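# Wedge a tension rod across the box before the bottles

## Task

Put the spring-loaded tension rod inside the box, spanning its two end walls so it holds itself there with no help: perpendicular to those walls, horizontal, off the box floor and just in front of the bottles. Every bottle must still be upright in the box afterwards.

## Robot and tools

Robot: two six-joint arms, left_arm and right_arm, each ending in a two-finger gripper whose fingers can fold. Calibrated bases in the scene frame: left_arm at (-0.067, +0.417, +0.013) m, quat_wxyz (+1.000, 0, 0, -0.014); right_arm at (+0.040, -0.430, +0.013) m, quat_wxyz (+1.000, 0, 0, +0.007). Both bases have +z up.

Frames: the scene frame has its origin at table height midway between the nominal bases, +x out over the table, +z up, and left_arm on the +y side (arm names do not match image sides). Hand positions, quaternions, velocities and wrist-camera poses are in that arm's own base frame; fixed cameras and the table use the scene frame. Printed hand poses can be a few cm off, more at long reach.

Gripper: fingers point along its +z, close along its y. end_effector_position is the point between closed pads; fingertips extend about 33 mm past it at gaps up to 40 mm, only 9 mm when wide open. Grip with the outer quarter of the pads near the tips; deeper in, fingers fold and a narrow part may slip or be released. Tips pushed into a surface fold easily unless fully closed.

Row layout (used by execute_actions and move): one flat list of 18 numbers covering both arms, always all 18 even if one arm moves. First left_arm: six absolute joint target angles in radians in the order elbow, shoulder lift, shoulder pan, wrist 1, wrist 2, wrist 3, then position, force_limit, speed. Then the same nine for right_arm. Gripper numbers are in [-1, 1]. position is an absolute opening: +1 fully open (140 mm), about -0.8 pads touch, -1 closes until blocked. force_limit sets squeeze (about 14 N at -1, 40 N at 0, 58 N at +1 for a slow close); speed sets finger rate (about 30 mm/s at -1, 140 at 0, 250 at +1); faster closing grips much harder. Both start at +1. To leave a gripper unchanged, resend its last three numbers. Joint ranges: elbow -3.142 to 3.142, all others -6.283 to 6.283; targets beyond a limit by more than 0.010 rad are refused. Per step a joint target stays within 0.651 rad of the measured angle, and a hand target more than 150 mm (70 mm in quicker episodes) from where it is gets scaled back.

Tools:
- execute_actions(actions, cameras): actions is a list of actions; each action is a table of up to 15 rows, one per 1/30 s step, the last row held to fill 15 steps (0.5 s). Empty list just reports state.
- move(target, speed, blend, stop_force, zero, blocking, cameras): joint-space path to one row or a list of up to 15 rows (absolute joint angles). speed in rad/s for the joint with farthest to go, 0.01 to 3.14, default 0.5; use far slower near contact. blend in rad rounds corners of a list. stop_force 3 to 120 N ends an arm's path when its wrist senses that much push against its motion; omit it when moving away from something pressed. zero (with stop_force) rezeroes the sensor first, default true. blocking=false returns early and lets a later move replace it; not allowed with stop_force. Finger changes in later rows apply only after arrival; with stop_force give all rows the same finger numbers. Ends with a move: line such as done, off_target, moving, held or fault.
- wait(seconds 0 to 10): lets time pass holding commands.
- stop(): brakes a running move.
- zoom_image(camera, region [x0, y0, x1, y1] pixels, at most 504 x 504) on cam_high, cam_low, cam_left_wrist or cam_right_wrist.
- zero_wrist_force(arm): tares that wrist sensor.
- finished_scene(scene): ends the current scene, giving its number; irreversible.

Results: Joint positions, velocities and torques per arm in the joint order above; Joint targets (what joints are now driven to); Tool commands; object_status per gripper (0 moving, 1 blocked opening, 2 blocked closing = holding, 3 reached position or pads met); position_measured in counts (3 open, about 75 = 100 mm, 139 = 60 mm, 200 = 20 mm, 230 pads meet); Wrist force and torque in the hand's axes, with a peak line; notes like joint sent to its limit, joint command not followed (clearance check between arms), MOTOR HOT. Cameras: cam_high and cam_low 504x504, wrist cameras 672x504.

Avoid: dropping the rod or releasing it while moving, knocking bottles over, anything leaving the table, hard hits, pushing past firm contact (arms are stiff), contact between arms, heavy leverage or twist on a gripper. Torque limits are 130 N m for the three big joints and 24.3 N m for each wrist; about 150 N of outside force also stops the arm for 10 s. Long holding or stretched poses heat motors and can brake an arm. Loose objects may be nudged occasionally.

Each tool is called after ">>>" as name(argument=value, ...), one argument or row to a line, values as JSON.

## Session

>>> execute_actions(
  actions=[],
)

>>> zoom_image(
  camera="cam_high",
  region=[20, 80, 320, 330],
)

Scene clock: 0.00 s.
left_arm: end_effector_position=(+0.9645, -0.2259, +0.2382) position_measured=3 object_status=3 end_effector_quat_wxyz=(+0.102, +0.786, +0.297, +0.532) | right_arm: end_effector_position=(+0.6247, -0.0083, +0.2638) position_measured=3 object_status=3 end_effector_quat_wxyz=(+0.083, +0.709, -0.293, +0.636)
Joint names: [elbow, shoulder lift, shoulder pan, wrist 1, wrist 2, wrist 3]
Joint positions: left_arm=[1.157 -0.727 -0.562 -3.023 -0.916 2.234] | right_arm=[2.265 -1.217 0.031 -3.982 -2.114 3.513]
Joint velocities: within noise
Joint torques (N m): no reading
Motor temperatures (°C): left_arm=[32 30 27 34 40 36] | right_arm=[26 25 32 31 35 33]
Wrist force (N): no reading
Wrist torque (N m): no reading
Wrist force, peak (N): no reading
Joint targets: left_arm=[1.157 -0.727 -0.562 -3.023 -0.916 2.234] | right_arm=[2.265 -1.217 0.031 -3.982 -2.114 3.513]
Tool commands: left_gripper/position=+1.0 left_gripper/force_limit=+1.0 left_gripper/speed=+1.0 right_gripper/position=+1.0 right_gripper/force_limit=+1.0 right_gripper/speed=+1.0
camera_calibration:
cam_left_wrist: T_world_to_cam=[[0.27454, -0.875215, 0.39828, -0.547112], [-0.627965, -0.476861, -0.615031, 0.645621], [0.728209, -0.0812551, -0.680522, -0.423374], [0, 0, 0, 1]] pos_world=[0.863936, -0.20537, 0.326866]
cam_right_wrist: T_world_to_cam=[[-0.608309, -0.726363, -0.319933, 0.463117], [-0.272182, 0.569555, -0.77558, 0.384019], [0.745572, -0.384712, -0.544168, -0.179536], [0, 0, 0, 1]] pos_world=[0.520098, 0.0486008, 0.348306]

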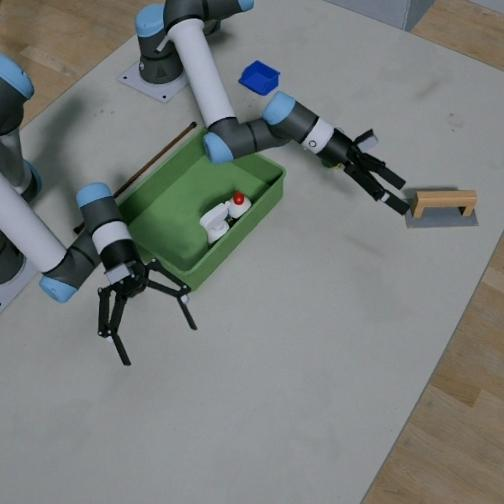

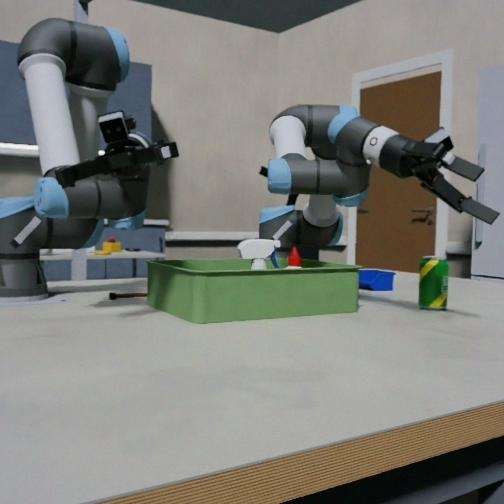

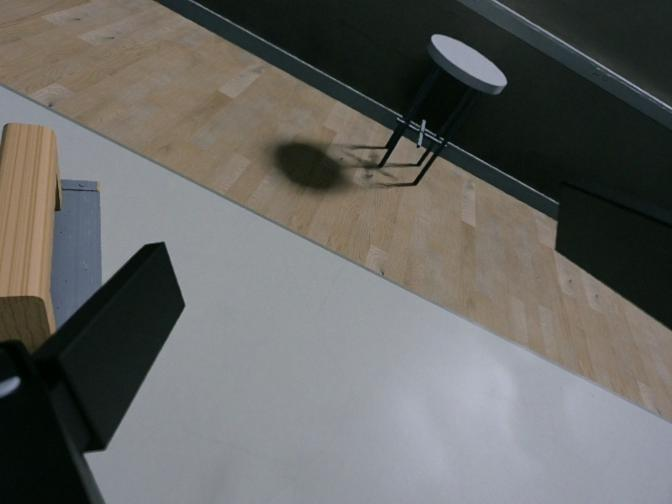

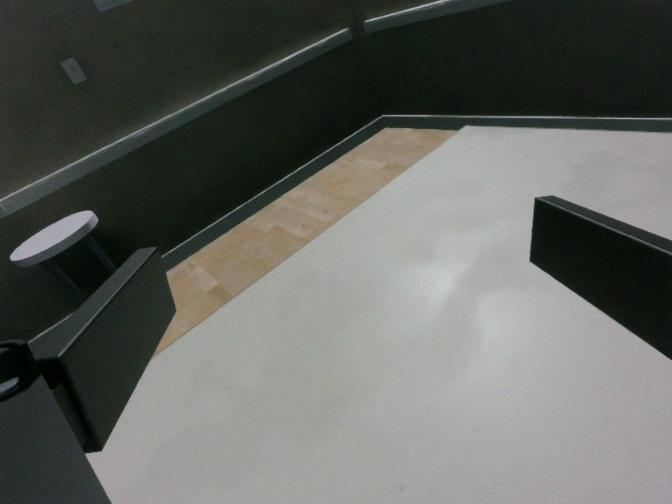

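Scaled by 1.680 from the camera's 504x504 image, which has a finer 720x720 frame.

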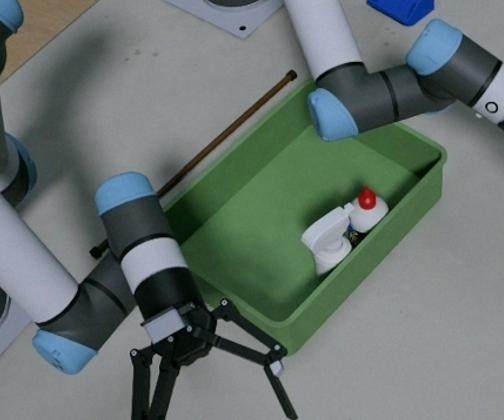

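>>> move(
  target=[
    [1.157,-1.2,-0.562,-3.023,-0.916,2.234,1,1,1,2.265,-1.7,0.031,-3.7,-2.114,3.513,1,1,1],
    [1.824,-1.969,-1.169,-1.426,-1.571,3.569,1,1,1,1.927,-2.0,0.582,-1.304,-1.571,2.221,1,1,1],
    [1.824,-1.969,-1.169,-1.426,-1.571,3.569,1,1,1,0.807,-1.179,0.751,-1.199,-1.571,2.39,1,1,1],
  ],
  speed=1.0,
  blend=[0.2,0.2,0],
)

>>> zoom_image(
  camera="cam_right_wrist",
  region=[60, 0, 310, 240],
)

>>> zoom_image(
  camera="cam_right_wrist",
  region=[310, 0, 560, 240],
)

>>> zoom_image(
  camera="cam_right_wrist",
  region=[120, 230, 500, 460],
)

>>> zoom_image(
  camera="cam_high",
  region=[50, 100, 300, 310],
)

>>> zoom_image(
  camera="cam_left_wrist",
  region=[180, 0, 430, 270],
)

Scene clock: 13.70 s.
left_arm: end_effector_position=(+0.2490, -0.2452, +0.2998) position_measured=3 object_status=3 end_effector_quat_wxyz=(+0.000, +0.698, -0.716, +0.000) | right_arm: end_effector_position=(+0.3676, +0.5255, +0.3868) position_measured=3 object_status=3 end_effector_quat_wxyz=(+0.000, +0.731, +0.683, +0.000)
Joint names: [elbow, shoulder lift, shoulder pan, wrist 1, wrist 2, wrist 3]
Joint positions: left_arm=[1.824 -1.969 -1.169 -1.426 -1.571 3.569] | right_arm=[0.807 -1.179 0.751 -1.199 -1.571 2.39]
Joint velocities: within noise
Joint torques (N m): left_arm=[-32.45 -0.64 7.67 -0.07 2.15 2.06] | right_arm=[-29.06 -36.54 -14.31 -5.52 -1.39 -0.86]
Motor temperatures (°C): left_arm=[32 30 27 34 40 36] | right_arm=[26 25 32 31 35 33]
Wrist force (N): left_arm=[-0.1 0.2 2.2] | right_arm=[0.4 0.5 -0.1]
Wrist torque (N m): left_arm=[0.02 0.12 0.05] | right_arm=[0.02 -0.60 -0.12]
Wrist force, peak (N): left_arm=[6.6 2.8 -3.5] | right_arm=[-3.2 0.3 1.7]
Joint targets: left_arm=[1.824 -1.969 -1.169 -1.426 -1.571 3.569] | right_arm=[0.807 -1.179 0.751 -1.199 -1.571 2.390]
move: done
camera_calibration:
cam_left_wrist: T_world_to_cam=[[-0.987278, 0.149659, 0.0537121, 0.276625], [0.158782, 0.910009, 0.382977, 0.0700102], [0.00843744, 0.386633, -0.922195, 0.504453], [0, 0, 0, 1]] pos_world=[0.257733, -0.300148, 0.423534]
cam_right_wrist: T_world_to_cam=[[0.981805, -0.157582, 0.105954, -0.314348], [-0.186207, -0.908322, 0.374538, 0.405688], [0.0372204, -0.387453, -0.921138, 0.692079], [0, 0, 0, 1]] pos_world=[0.358411, 0.587108, 0.518861]

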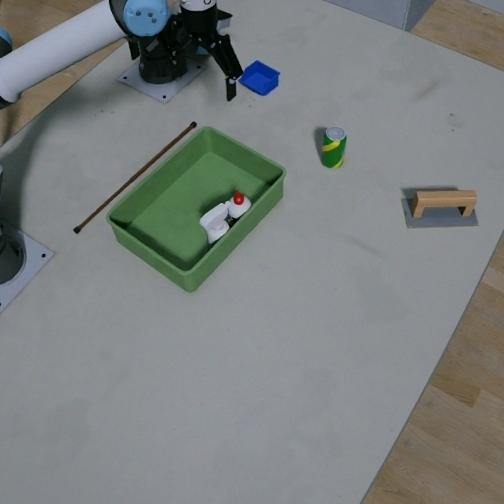

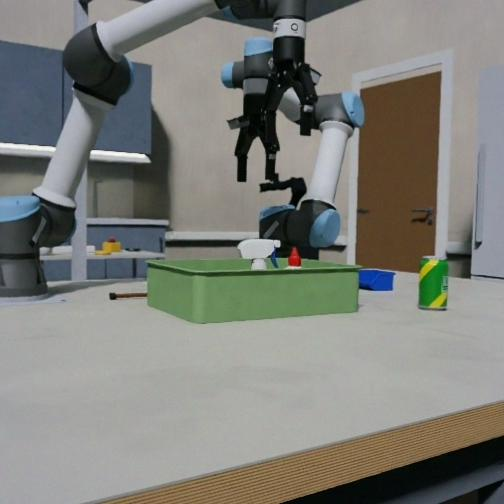

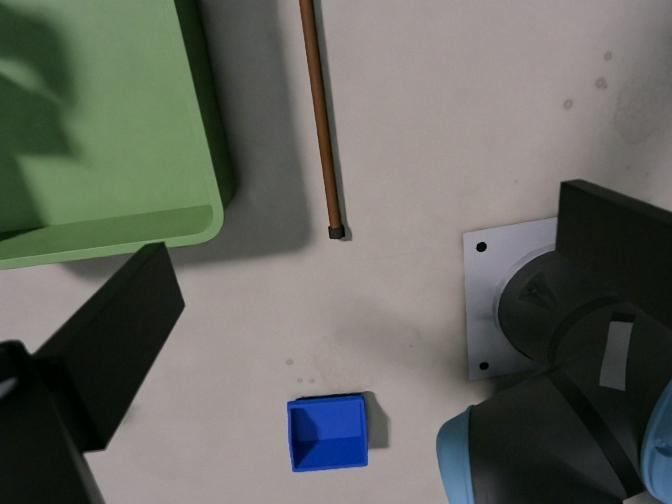

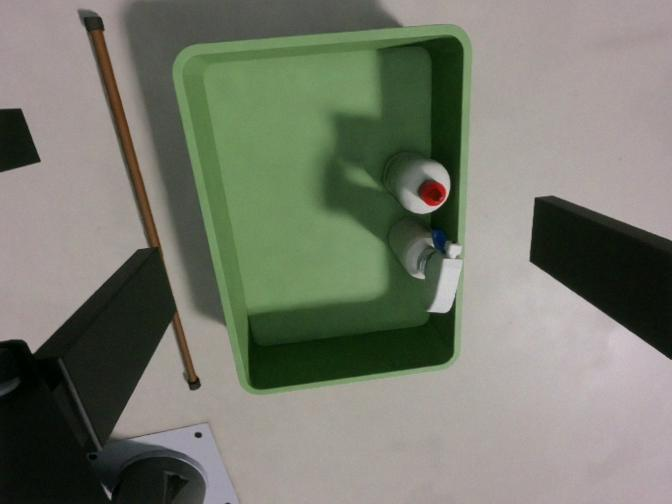

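Scaled by 2.016 from the camera's 672x504 image, which has a finer 960x720 frame.

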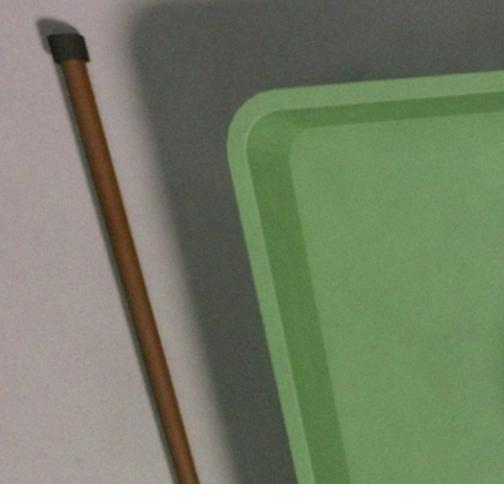

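Scaled by 2.016 from the camera's 672x504 image, which has a finer 960x720 frame.

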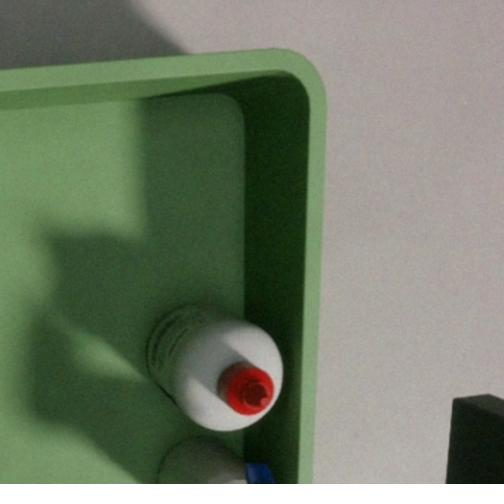

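Scaled by 1.326 from the camera's 672x504 image, which has a finer 960x720 frame.

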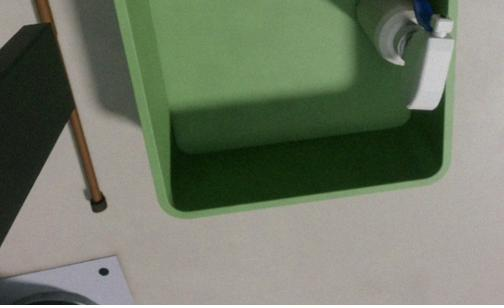

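Scaled by 2.016 from the camera's 504x504 image, which has a finer 720x720 frame.

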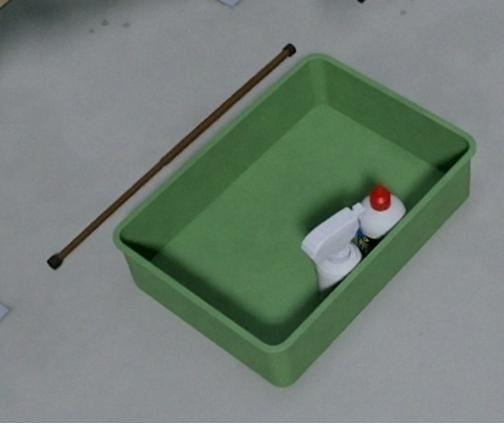

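Scaled by 1.867 from the camera's 672x504 image, which has a finer 960x720 frame.

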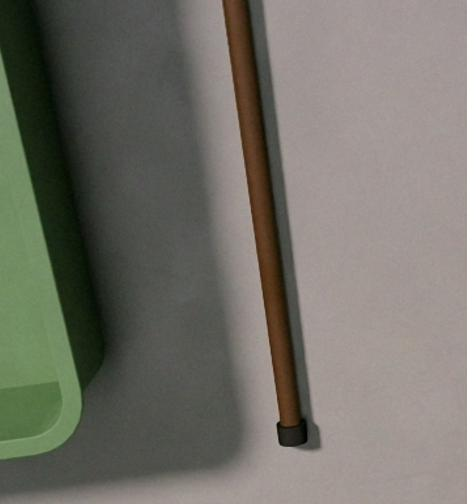

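>>> move(
  target=[
    [1.824,-1.969,-1.12,-1.426,-1.571,3.62,0.1,-1,-1,1.927,-2.1,0.582,-1.398,-1.571,2.221,0.1,-1,-1],
    [2.3632,-1.9415,-1.0878,-1.9927,-1.571,3.6594,0.1,-1,-1,2.4667,-2.1655,0.5838,-1.8722,-1.571,2.2318,0.1,-1,-1],
    [2.4821,-1.8238,-1.0878,-2.2293,-1.571,3.6594,0.1,-1,-1,2.6041,-2.0561,0.5838,-2.119,-1.571,2.2318,0.1,-1,-1],
  ],
  speed=[1.0,0.7,0.2],
  blend=[0.15,0.02,0],
)

Scene clock: 106.33 s.
left_arm: end_effector_position=(+0.2590, -0.2069, +0.0229) position_measured=117 object_status=3 end_effector_quat_wxyz=(+0.000, +0.695, -0.719, +0.000) | right_arm: end_effector_position=(+0.1237, +0.2414, +0.0230) position_measured=117 object_status=3 end_effector_quat_wxyz=(+0.000, +0.734, +0.679, +0.000)
Joint names: [elbow, shoulder lift, shoulder pan, wrist 1, wrist 2, wrist 3]
Joint positions: left_arm=[2.482 -1.824 -1.088 -2.229 -1.571 3.659] | right_arm=[2.604 -2.056 0.584 -2.119 -1.571 2.232]
Joint velocities: within noise
Joint torques (N m): left_arm=[-29.55 -15.44 -7.01 -1.83 0.74 -2.33] | right_arm=[-21.59 -2.09 -6.49 -2.76 1.11 -1.25]
Motor temperatures (°C): left_arm=[31 30 27 33 40 36] | right_arm=[26 25 32 31 34 33]
Wrist force (N): left_arm=[-0.2 0.5 2.3] | right_arm=[0.4 0.7 -0.5]
Wrist torque (N m): left_arm=[0.06 0.13 0.04] | right_arm=[0.05 -0.58 -0.12]
Wrist force, peak (N): left_arm=[-1.1 0.9 4.7] | right_arm=[2.5 1.7 0.2]
Joint targets: left_arm=[2.482 -1.824 -1.088 -2.229 -1.571 3.659] | right_arm=[2.604 -2.056 0.584 -2.119 -1.571 2.232]
move: done
camera_calibration:
cam_left_wrist: T_world_to_cam=[[-0.985865, 0.15866, 0.0538313, 0.297141], [0.167121, 0.90843, 0.383178, 0.137102], [0.011893, 0.386758, -0.922104, 0.233341], [0, 0, 0, 1]] pos_world=[0.267253, -0.261938, 0.146635]
cam_right_wrist: T_world_to_cam=[[0.980331, -0.166587, 0.105831, -0.0787127], [-0.194492, -0.906535, 0.374655, 0.238945], [0.0335274, -0.387869, -0.921104, 0.256488], [0, 0, 0, 1]] pos_world=[0.115038, 0.302984, 0.155061]

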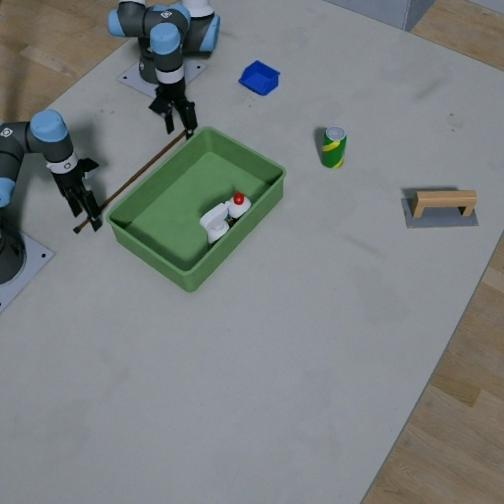

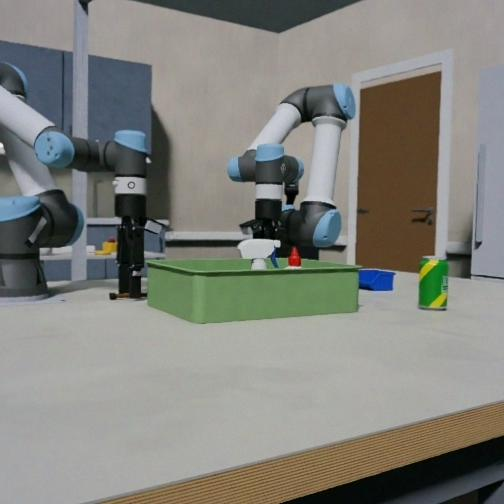

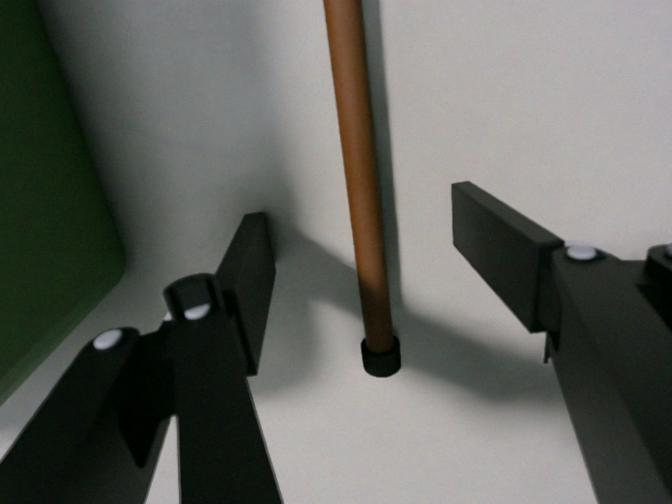

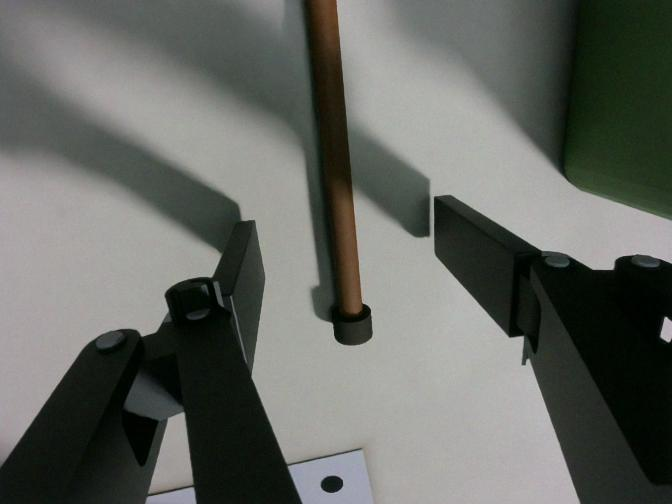

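>>> move(
  target=[2.4821,-1.8238,-1.0878,-2.2293,-1.571,3.6594,-1,1,-1,2.6041,-2.0561,0.5838,-2.119,-1.571,2.2318,-1,1,-1],
  cameras=["cam_left_wrist","cam_right_wrist"],
)

>>> move(
  target=[
    [2.3632,-1.9415,-1.0878,-1.9927,-1.571,3.6594,-1,1,-1,2.4667,-2.1655,0.5838,-1.8722,-1.571,2.2318,-1,1,-1],
    [2.1422,-2.0227,-1.0878,-1.6905,-1.571,3.6594,-1,1,-1,2.2264,-2.2169,0.5838,-1.5805,-1.571,2.2318,-1,1,-1],
    [2.0663,-1.8932,-1.1843,-1.7441,-1.571,3.5629,-1,1,-1,2.136,-2.0112,0.7657,-1.6958,-1.571,2.4137,-1,1,-1],
  ],
  speed=[0.3,0.3,0.1],
  blend=[0.05,0.02,0],
)

Scene clock: 120.60 s.
left_arm: end_effector_position=(+0.2590, -0.2070, +0.0229) position_measured=215 object_status=2 end_effector_quat_wxyz=(+0.000, +0.695, -0.719, +0.000) | right_arm: end_effector_position=(+0.1237, +0.2414, +0.0230) position_measured=218 object_status=0 end_effector_quat_wxyz=(+0.000, +0.734, +0.679, +0.000)
Joint names: [elbow, shoulder lift, shoulder pan, wrist 1, wrist 2, wrist 3]
Joint positions: left_arm=[2.482 -1.824 -1.088 -2.229 -1.571 3.659] | right_arm=[2.604 -2.056 0.584 -2.119 -1.571 2.232]
Joint velocities: within noise
Joint torques (N m): left_arm=[-21.69 -18.43 -0.72 -3.28 -0.51 -1.99] | right_arm=[-18.66 -5.43 -12.82 -3.35 1.59 -1.18]
Motor temperatures (°C): left_arm=[31 30 27 33 40 36] | right_arm=[26 25 32 31 34 33]
Wrist force (N): left_arm=[-1.0 2.6 -2.8] | right_arm=[-0.8 0.7 -5.3]
Wrist torque (N m): left_arm=[-0.01 0.03 0.45] | right_arm=[0.03 -0.60 0.20]
Wrist force, peak (N): left_arm=[-1.0 2.4 -3.6] | right_arm=[-0.6 1.1 -5.6]
Joint targets: left_arm=[2.482 -1.824 -1.088 -2.229 -1.571 3.659] | right_arm=[2.604 -2.056 0.584 -2.119 -1.571 2.232]
move: done
camera_calibration:
cam_left_wrist: T_world_to_cam=[[-0.985864, 0.158708, 0.0537044, 0.297188], [0.167119, 0.908509, 0.382991, 0.137242], [0.0119928, 0.386552, -0.92219, 0.233311], [0, 0, 0, 1]] pos_world=[0.267253, -0.262039, 0.146634]
cam_right_wrist: T_world_to_cam=[[0.98031, -0.166639, 0.10594, -0.0787112], [-0.194579, -0.906563, 0.374544, 0.23898], [0.0336275, -0.387783, -0.921137, 0.256456], [0, 0, 0, 1]] pos_world=[0.115038, 0.302983, 0.155061]
Images, in order (width x height): cam_left_wrist 672x504, cam_right_wrist 672x504.

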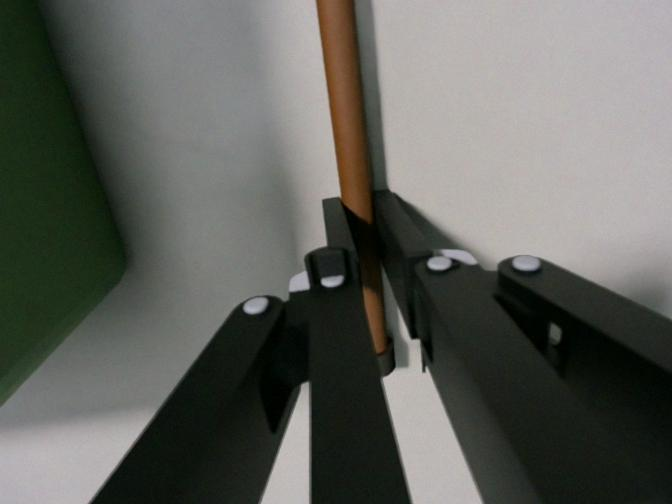

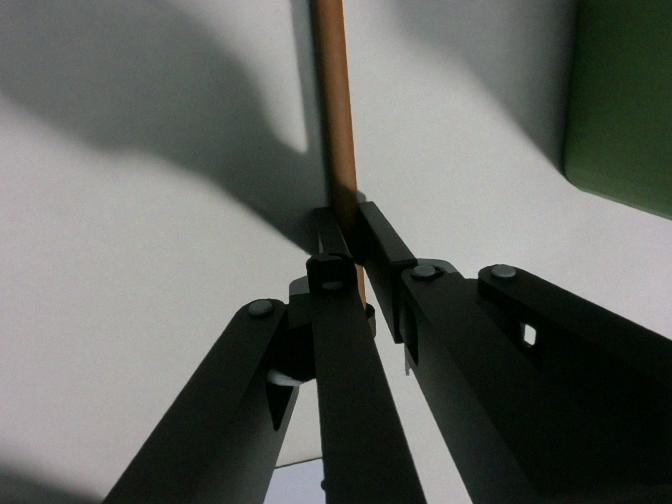

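Scene clock: 124.80 s.
left_arm: end_effector_position=(+0.2559, -0.2755, +0.1871) position_measured=215 object_status=2 end_effector_quat_wxyz=(+0.000, +0.695, -0.719, +0.000) | right_arm: end_effector_position=(+0.1295, +0.3094, +0.1871) position_measured=218 object_status=2 end_effector_quat_wxyz=(+0.000, +0.734, +0.679, +0.000) end_effector_velocity=(-0.001, -0.002, -0.001) end_effector_angular_velocity=(-0.003, +0.004, +0.001)
Joint names: [elbow, shoulder lift, shoulder pan, wrist 1, wrist 2, wrist 3]
Joint positions: left_arm=[2.066 -1.893 -1.184 -1.744 -1.571 3.563] | right_arm=[2.136 -2.011 0.766 -1.696 -1.571 2.414]
Joint velocities: left_arm=[within noise] | right_arm=[0.002 -0.002 -0.003 0.005 0.001 -0.004]
Joint torques (N m): left_arm=[-13.42 -22.54 6.4 -3.17 -1.53 2.23] | right_arm=[-19.44 -10.38 -12.16 -2.56 1.64 -2.02]
Motor temperatures (°C): left_arm=[31 30 27 33 40 36] | right_arm=[26 25 32 31 34 33]
Wrist force (N): left_arm=[-8.7 2.2 2.9] | right_arm=[-8.6 2.5 -0.2]
Wrist torque (N m): left_arm=[0.03 -0.13 0.30] | right_arm=[-0.01 -0.78 0.03]
Wrist force, peak (N): left_arm=[-9.6 2.1 3.1] | right_arm=[-9.3 1.8 0.7]
Joint targets: left_arm=[2.066 -1.893 -1.184 -1.744 -1.571 3.563] | right_arm=[2.136 -2.011 0.766 -1.696 -1.571 2.414]
move: done
camera_calibration:
cam_left_wrist: T_world_to_cam=[[-0.985896, 0.158588, 0.053465, 0.296311], [0.16692, 0.908706, 0.382611, 0.137235], [0.0120935, 0.386139, -0.922361, 0.4111], [0, 0, 0, 1]] pos_world=[0.264253, -0.33044, 0.310833]
cam_right_wrist: T_world_to_cam=[[0.980318, -0.166476, 0.106126, -0.0905699], [-0.194488, -0.906719, 0.374213, 0.240443], [0.0339288, -0.387488, -0.92125, 0.43368], [0, 0, 0, 1]] pos_world=[0.120836, 0.370983, 0.319163]

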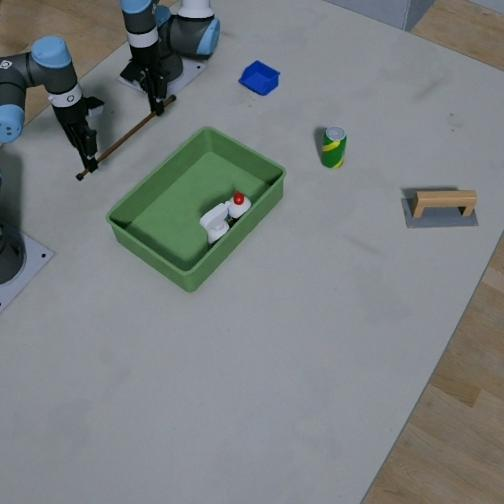

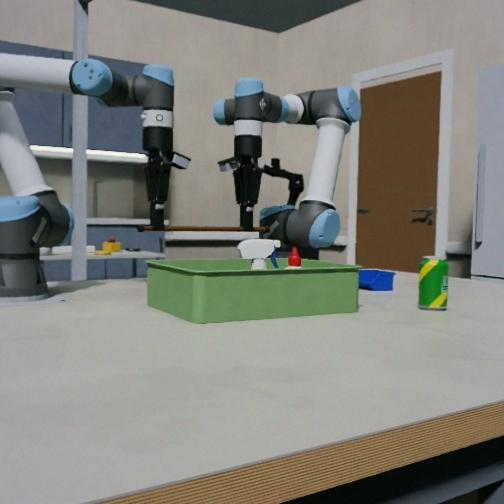

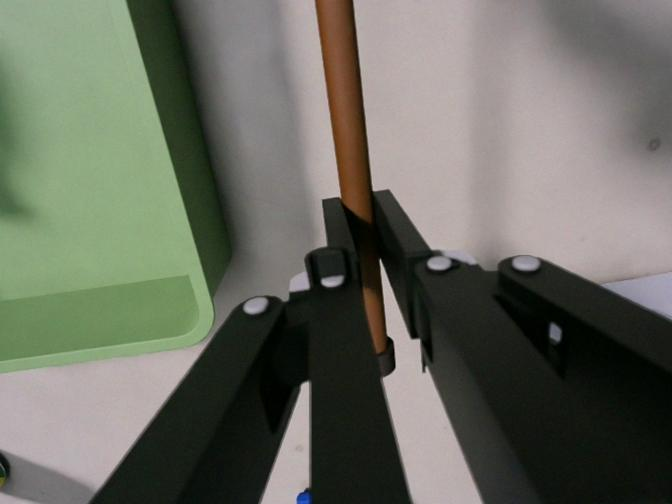

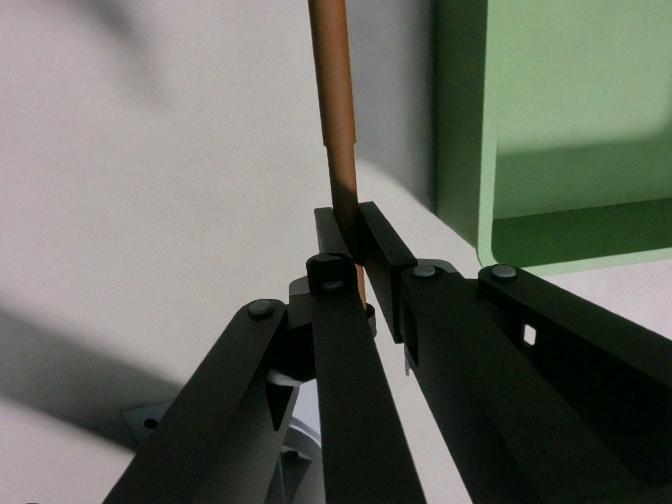

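>>> move(
  target=[
    [1.8296,-1.5999,-0.8857,-1.8007,-1.571,3.8655,-1,1,-1,2.0129,-1.816,0.4946,-1.7679,-1.571,2.1456,-1,1,-1],
    [1.4869,-1.2977,-0.6988,-1.7602,-1.571,4.0554,-1,1,-1,1.7782,-1.5484,0.3489,-1.8008,-1.571,2.0039,-1,1,-1],
  ],
  speed=0.2,
  blend=[0.05,0],
)

>>> zoom_image(
  camera="cam_high",
  region=[80, 80, 320, 320],
)

>>> zoom_image(
  camera="cam_right_wrist",
  region=[320, 180, 540, 390],
)

>>> zoom_image(
  camera="cam_left_wrist",
  region=[340, 170, 670, 400],
)

Scene clock: 136.97 s.
left_arm: end_effector_position=(+0.5447, -0.2837, +0.1869) position_measured=215 object_status=2 end_effector_quat_wxyz=(+0.000, +0.692, -0.722, +0.000) | right_arm: end_effector_position=(+0.4161, +0.2931, +0.1870) position_measured=218 object_status=2 end_effector_quat_wxyz=(+0.000, +0.736, +0.677, +0.000)
Joint names: [elbow, shoulder lift, shoulder pan, wrist 1, wrist 2, wrist 3]
Joint positions: left_arm=[1.487 -1.298 -0.699 -1.76 -1.571 4.055] | right_arm=[1.778 -1.548 0.349 -1.801 -1.571 2.004]
Joint velocities: within noise
Joint torques (N m): left_arm=[-22.81 -36.52 -4.87 -7.4 -2.97 -2.16] | right_arm=[-26.41 -24.01 15.82 -1.4 1.59 0.44]
Motor temperatures (°C): left_arm=[31 30 27 33 40 36] | right_arm=[26 25 32 31 34 33]
Wrist force (N): left_arm=[-9.2 2.2 3.3] | right_arm=[-9.2 2.0 -0.2]
Wrist torque (N m): left_arm=[0.04 -0.22 0.34] | right_arm=[-0.04 -0.75 -0.02]
Wrist force, peak (N): left_arm=[-9.8 -2.6 6.9] | right_arm=[-10.1 -2.5 -3.5]
Joint targets: left_arm=[1.487 -1.298 -0.699 -1.760 -1.571 4.055] | right_arm=[1.778 -1.548 0.349 -1.801 -1.571 2.004]
move: done
camera_calibration:
cam_left_wrist: T_world_to_cam=[[-0.984733, 0.165597, 0.0536558, 0.583559], [0.173446, 0.907279, 0.383094, 0.0924818], [0.0147584, 0.386551, -0.92215, 0.409234], [0, 0, 0, 1]] pos_world=[0.552569, -0.338732, 0.310634]
cam_right_wrist: T_world_to_cam=[[0.979088, -0.173617, 0.106034, -0.371568], [-0.201067, -0.905157, 0.374517, 0.283629], [0.0309552, -0.388006, -0.921137, 0.418924], [0, 0, 0, 1]] pos_world=[0.407858, 0.354764, 0.319062]

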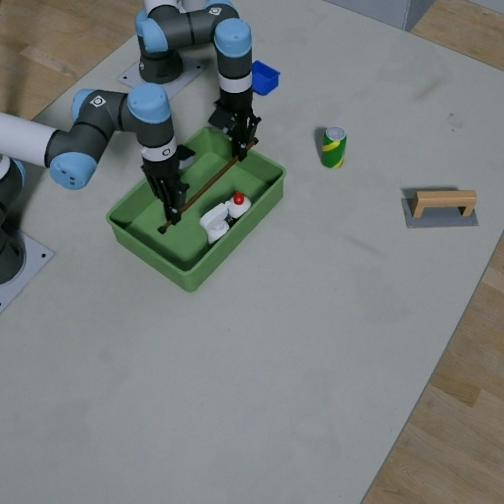

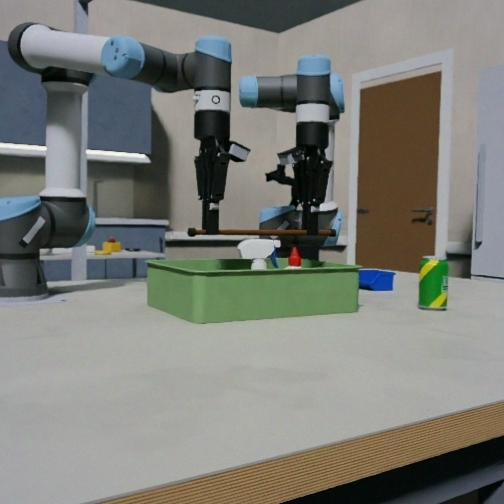

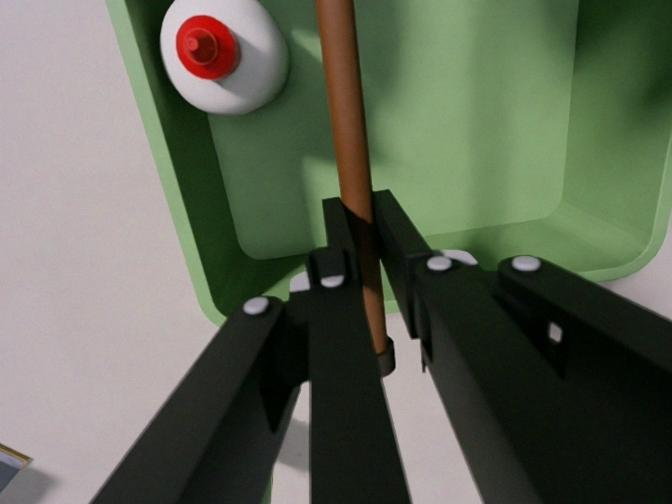

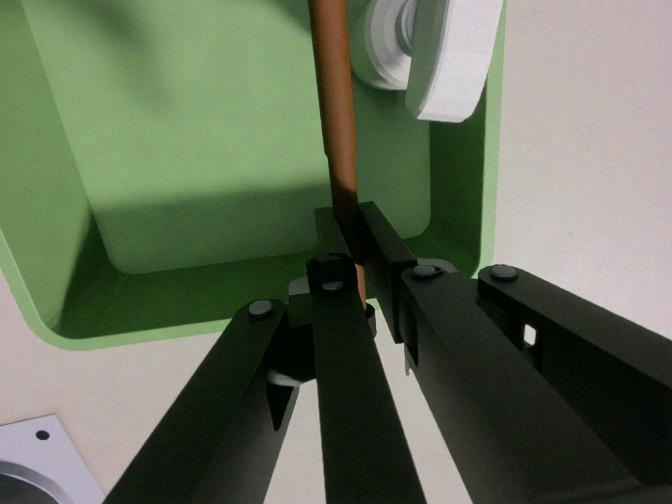

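Scaled by 2.100 from the camera's 504x504 image, which has a finer 720x720 frame.

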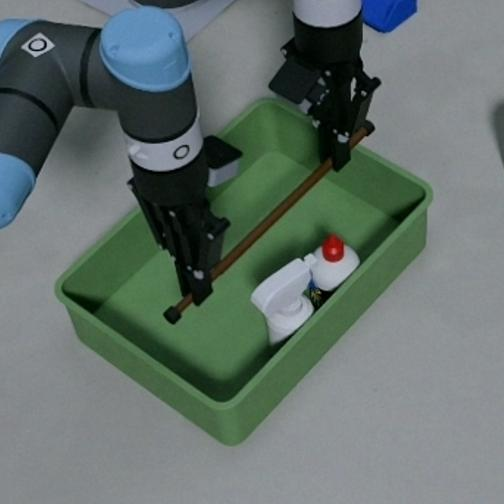

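Scaled by 2.291 from the camera's 672x504 image, which has a finer 960x720 frame.

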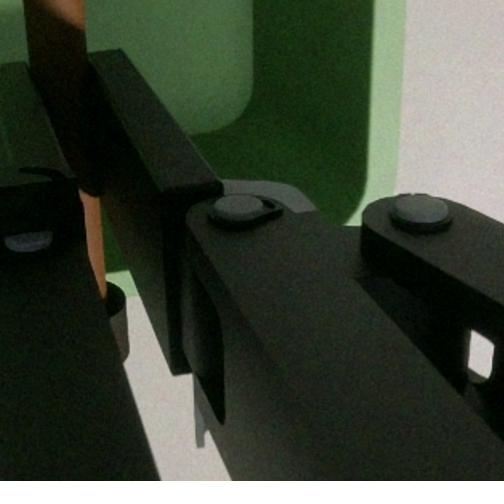

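Scaled by 1.527 from the camera's 672x504 image, which has a finer 960x720 frame.

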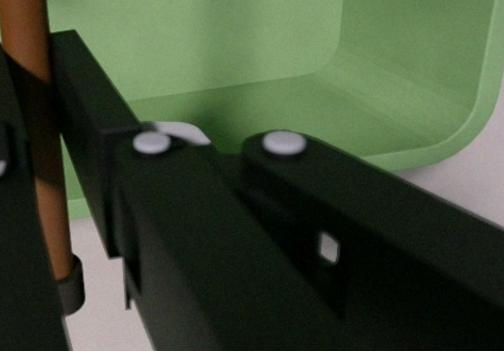

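>>> zoom_image(
  camera="cam_right_wrist",
  region=[30, 200, 280, 380],
)

>>> zoom_image(
  camera="cam_left_wrist",
  region=[180, 180, 380, 340],
)

Scaled by 2.016 from the camera's 672x504 image, which has a finer 960x720 frame.

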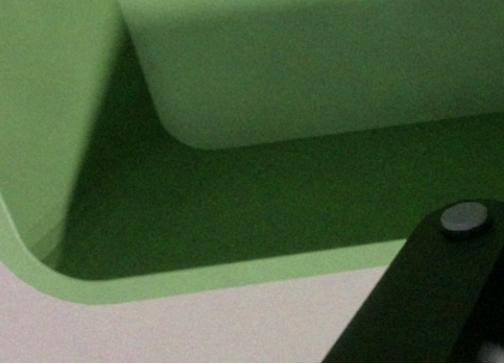

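Scaled by 2.520 from the camera's 672x504 image, which has a finer 960x720 frame.

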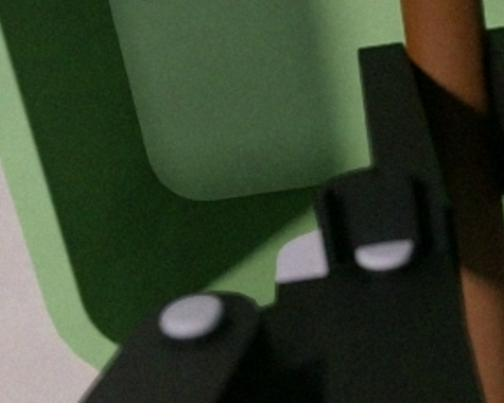

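>>> move(
  target=[
    [1.4684,-1.2836,-0.7062,-1.7558,-1.571,4.048,-1,1,-1,1.7846,-1.5546,0.3319,-1.801,-1.571,1.9869,-1,1,-1],
    [1.5785,-1.2474,-0.7062,-1.9021,-1.571,4.048,-1,1,-1,1.8988,-1.51,0.3319,-1.9598,-1.571,1.9869,-1,1,-1],
  ],
  speed=[0.1,0.15],
)

>>> zoom_image(
  camera="cam_low",
  region=[130, 130, 380, 340],
)

>>> zoom_image(
  camera="cam_high",
  region=[80, 80, 320, 320],
)

Scene clock: 182.07 s.
left_arm: end_effector_position=(+0.5473, -0.2917, +0.1268) position_measured=215 object_status=2 end_effector_quat_wxyz=(+0.000, +0.692, -0.722, +0.000) | right_arm: end_effector_position=(+0.4184, +0.2851, +0.1269) position_measured=218 object_status=2 end_effector_quat_wxyz=(+0.000, +0.736, +0.677, +0.000)
Joint names: [elbow, shoulder lift, shoulder pan, wrist 1, wrist 2, wrist 3]
Joint positions: left_arm=[1.579 -1.247 -0.706 -1.902 -1.571 4.048] | right_arm=[1.899 -1.51 0.332 -1.96 -1.571 1.987]
Joint velocities: within noise
Joint torques (N m): left_arm=[-35.6 -50.31 2.41 -3.24 -3.86 1.92] | right_arm=[-24.28 -34.48 15.93 -2.65 2.44 -1.05]
Motor temperatures (°C): left_arm=[31 29 27 33 40 35] | right_arm=[26 25 31 31 34 33]
Wrist force (N): left_arm=[-8.7 2.1 3.5] | right_arm=[-8.6 2.2 0.2]
Wrist torque (N m): left_arm=[-0.01 -0.22 0.32] | right_arm=[0.00 -0.81 0.05]
Wrist force, peak (N): left_arm=[-10.1 3.3 3.5] | right_arm=[-10.0 3.0 -0.4]
Joint targets: left_arm=[1.579 -1.247 -0.706 -1.902 -1.571 4.048] | right_arm=[1.899 -1.510 0.332 -1.960 -1.571 1.987]
move: done
camera_calibration:
cam_left_wrist: T_world_to_cam=[[-0.984714, 0.165661, 0.0537962, 0.590645], [0.173559, 0.907252, 0.383107, 0.122237], [0.0146593, 0.386588, -0.922136, 0.356931], [0, 0, 0, 1]] pos_world=[0.555169, -0.346732, 0.250534]
cam_right_wrist: T_world_to_cam=[[0.979138, -0.173487, 0.10579, -0.368919], [-0.200856, -0.905144, 0.37466, 0.299343], [0.0307567, -0.388093, -0.921107, 0.360528], [0, 0, 0, 1]] pos_world=[0.410258, 0.346864, 0.258961]

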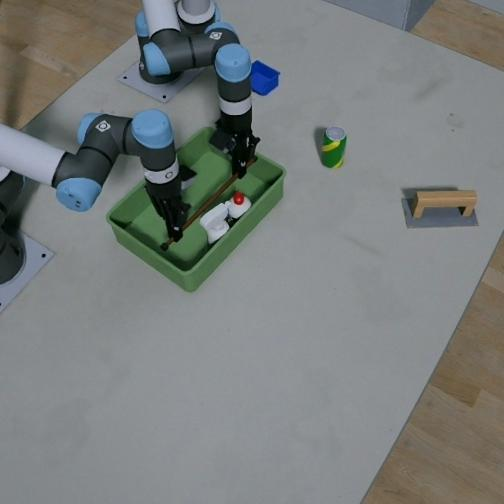

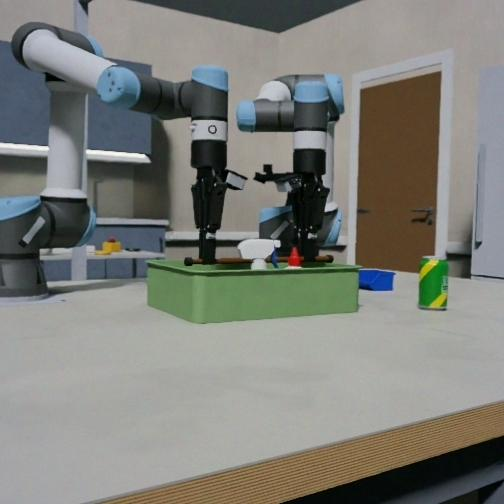

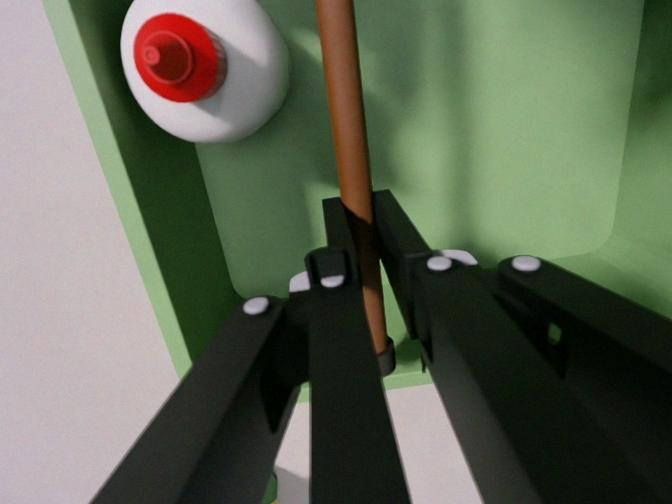

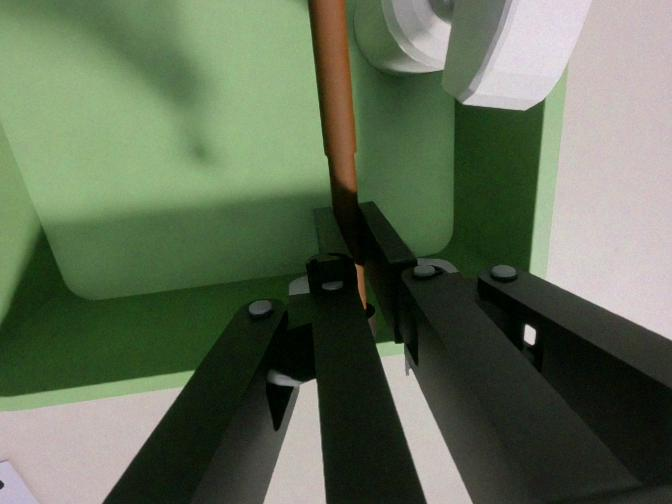

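Scaled by 2.016 from the camera's 504x504 image, which has a finer 720x720 frame.

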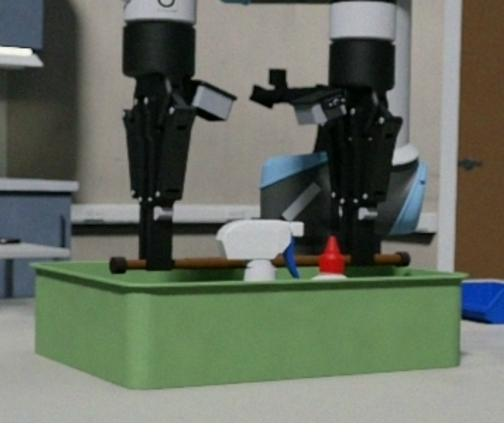

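Scaled by 2.100 from the camera's 504x504 image, which has a finer 720x720 frame.

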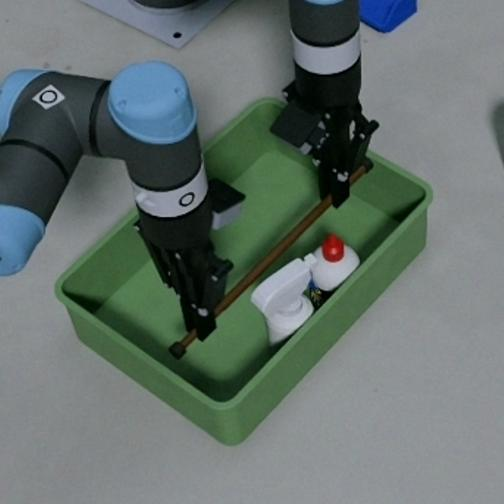

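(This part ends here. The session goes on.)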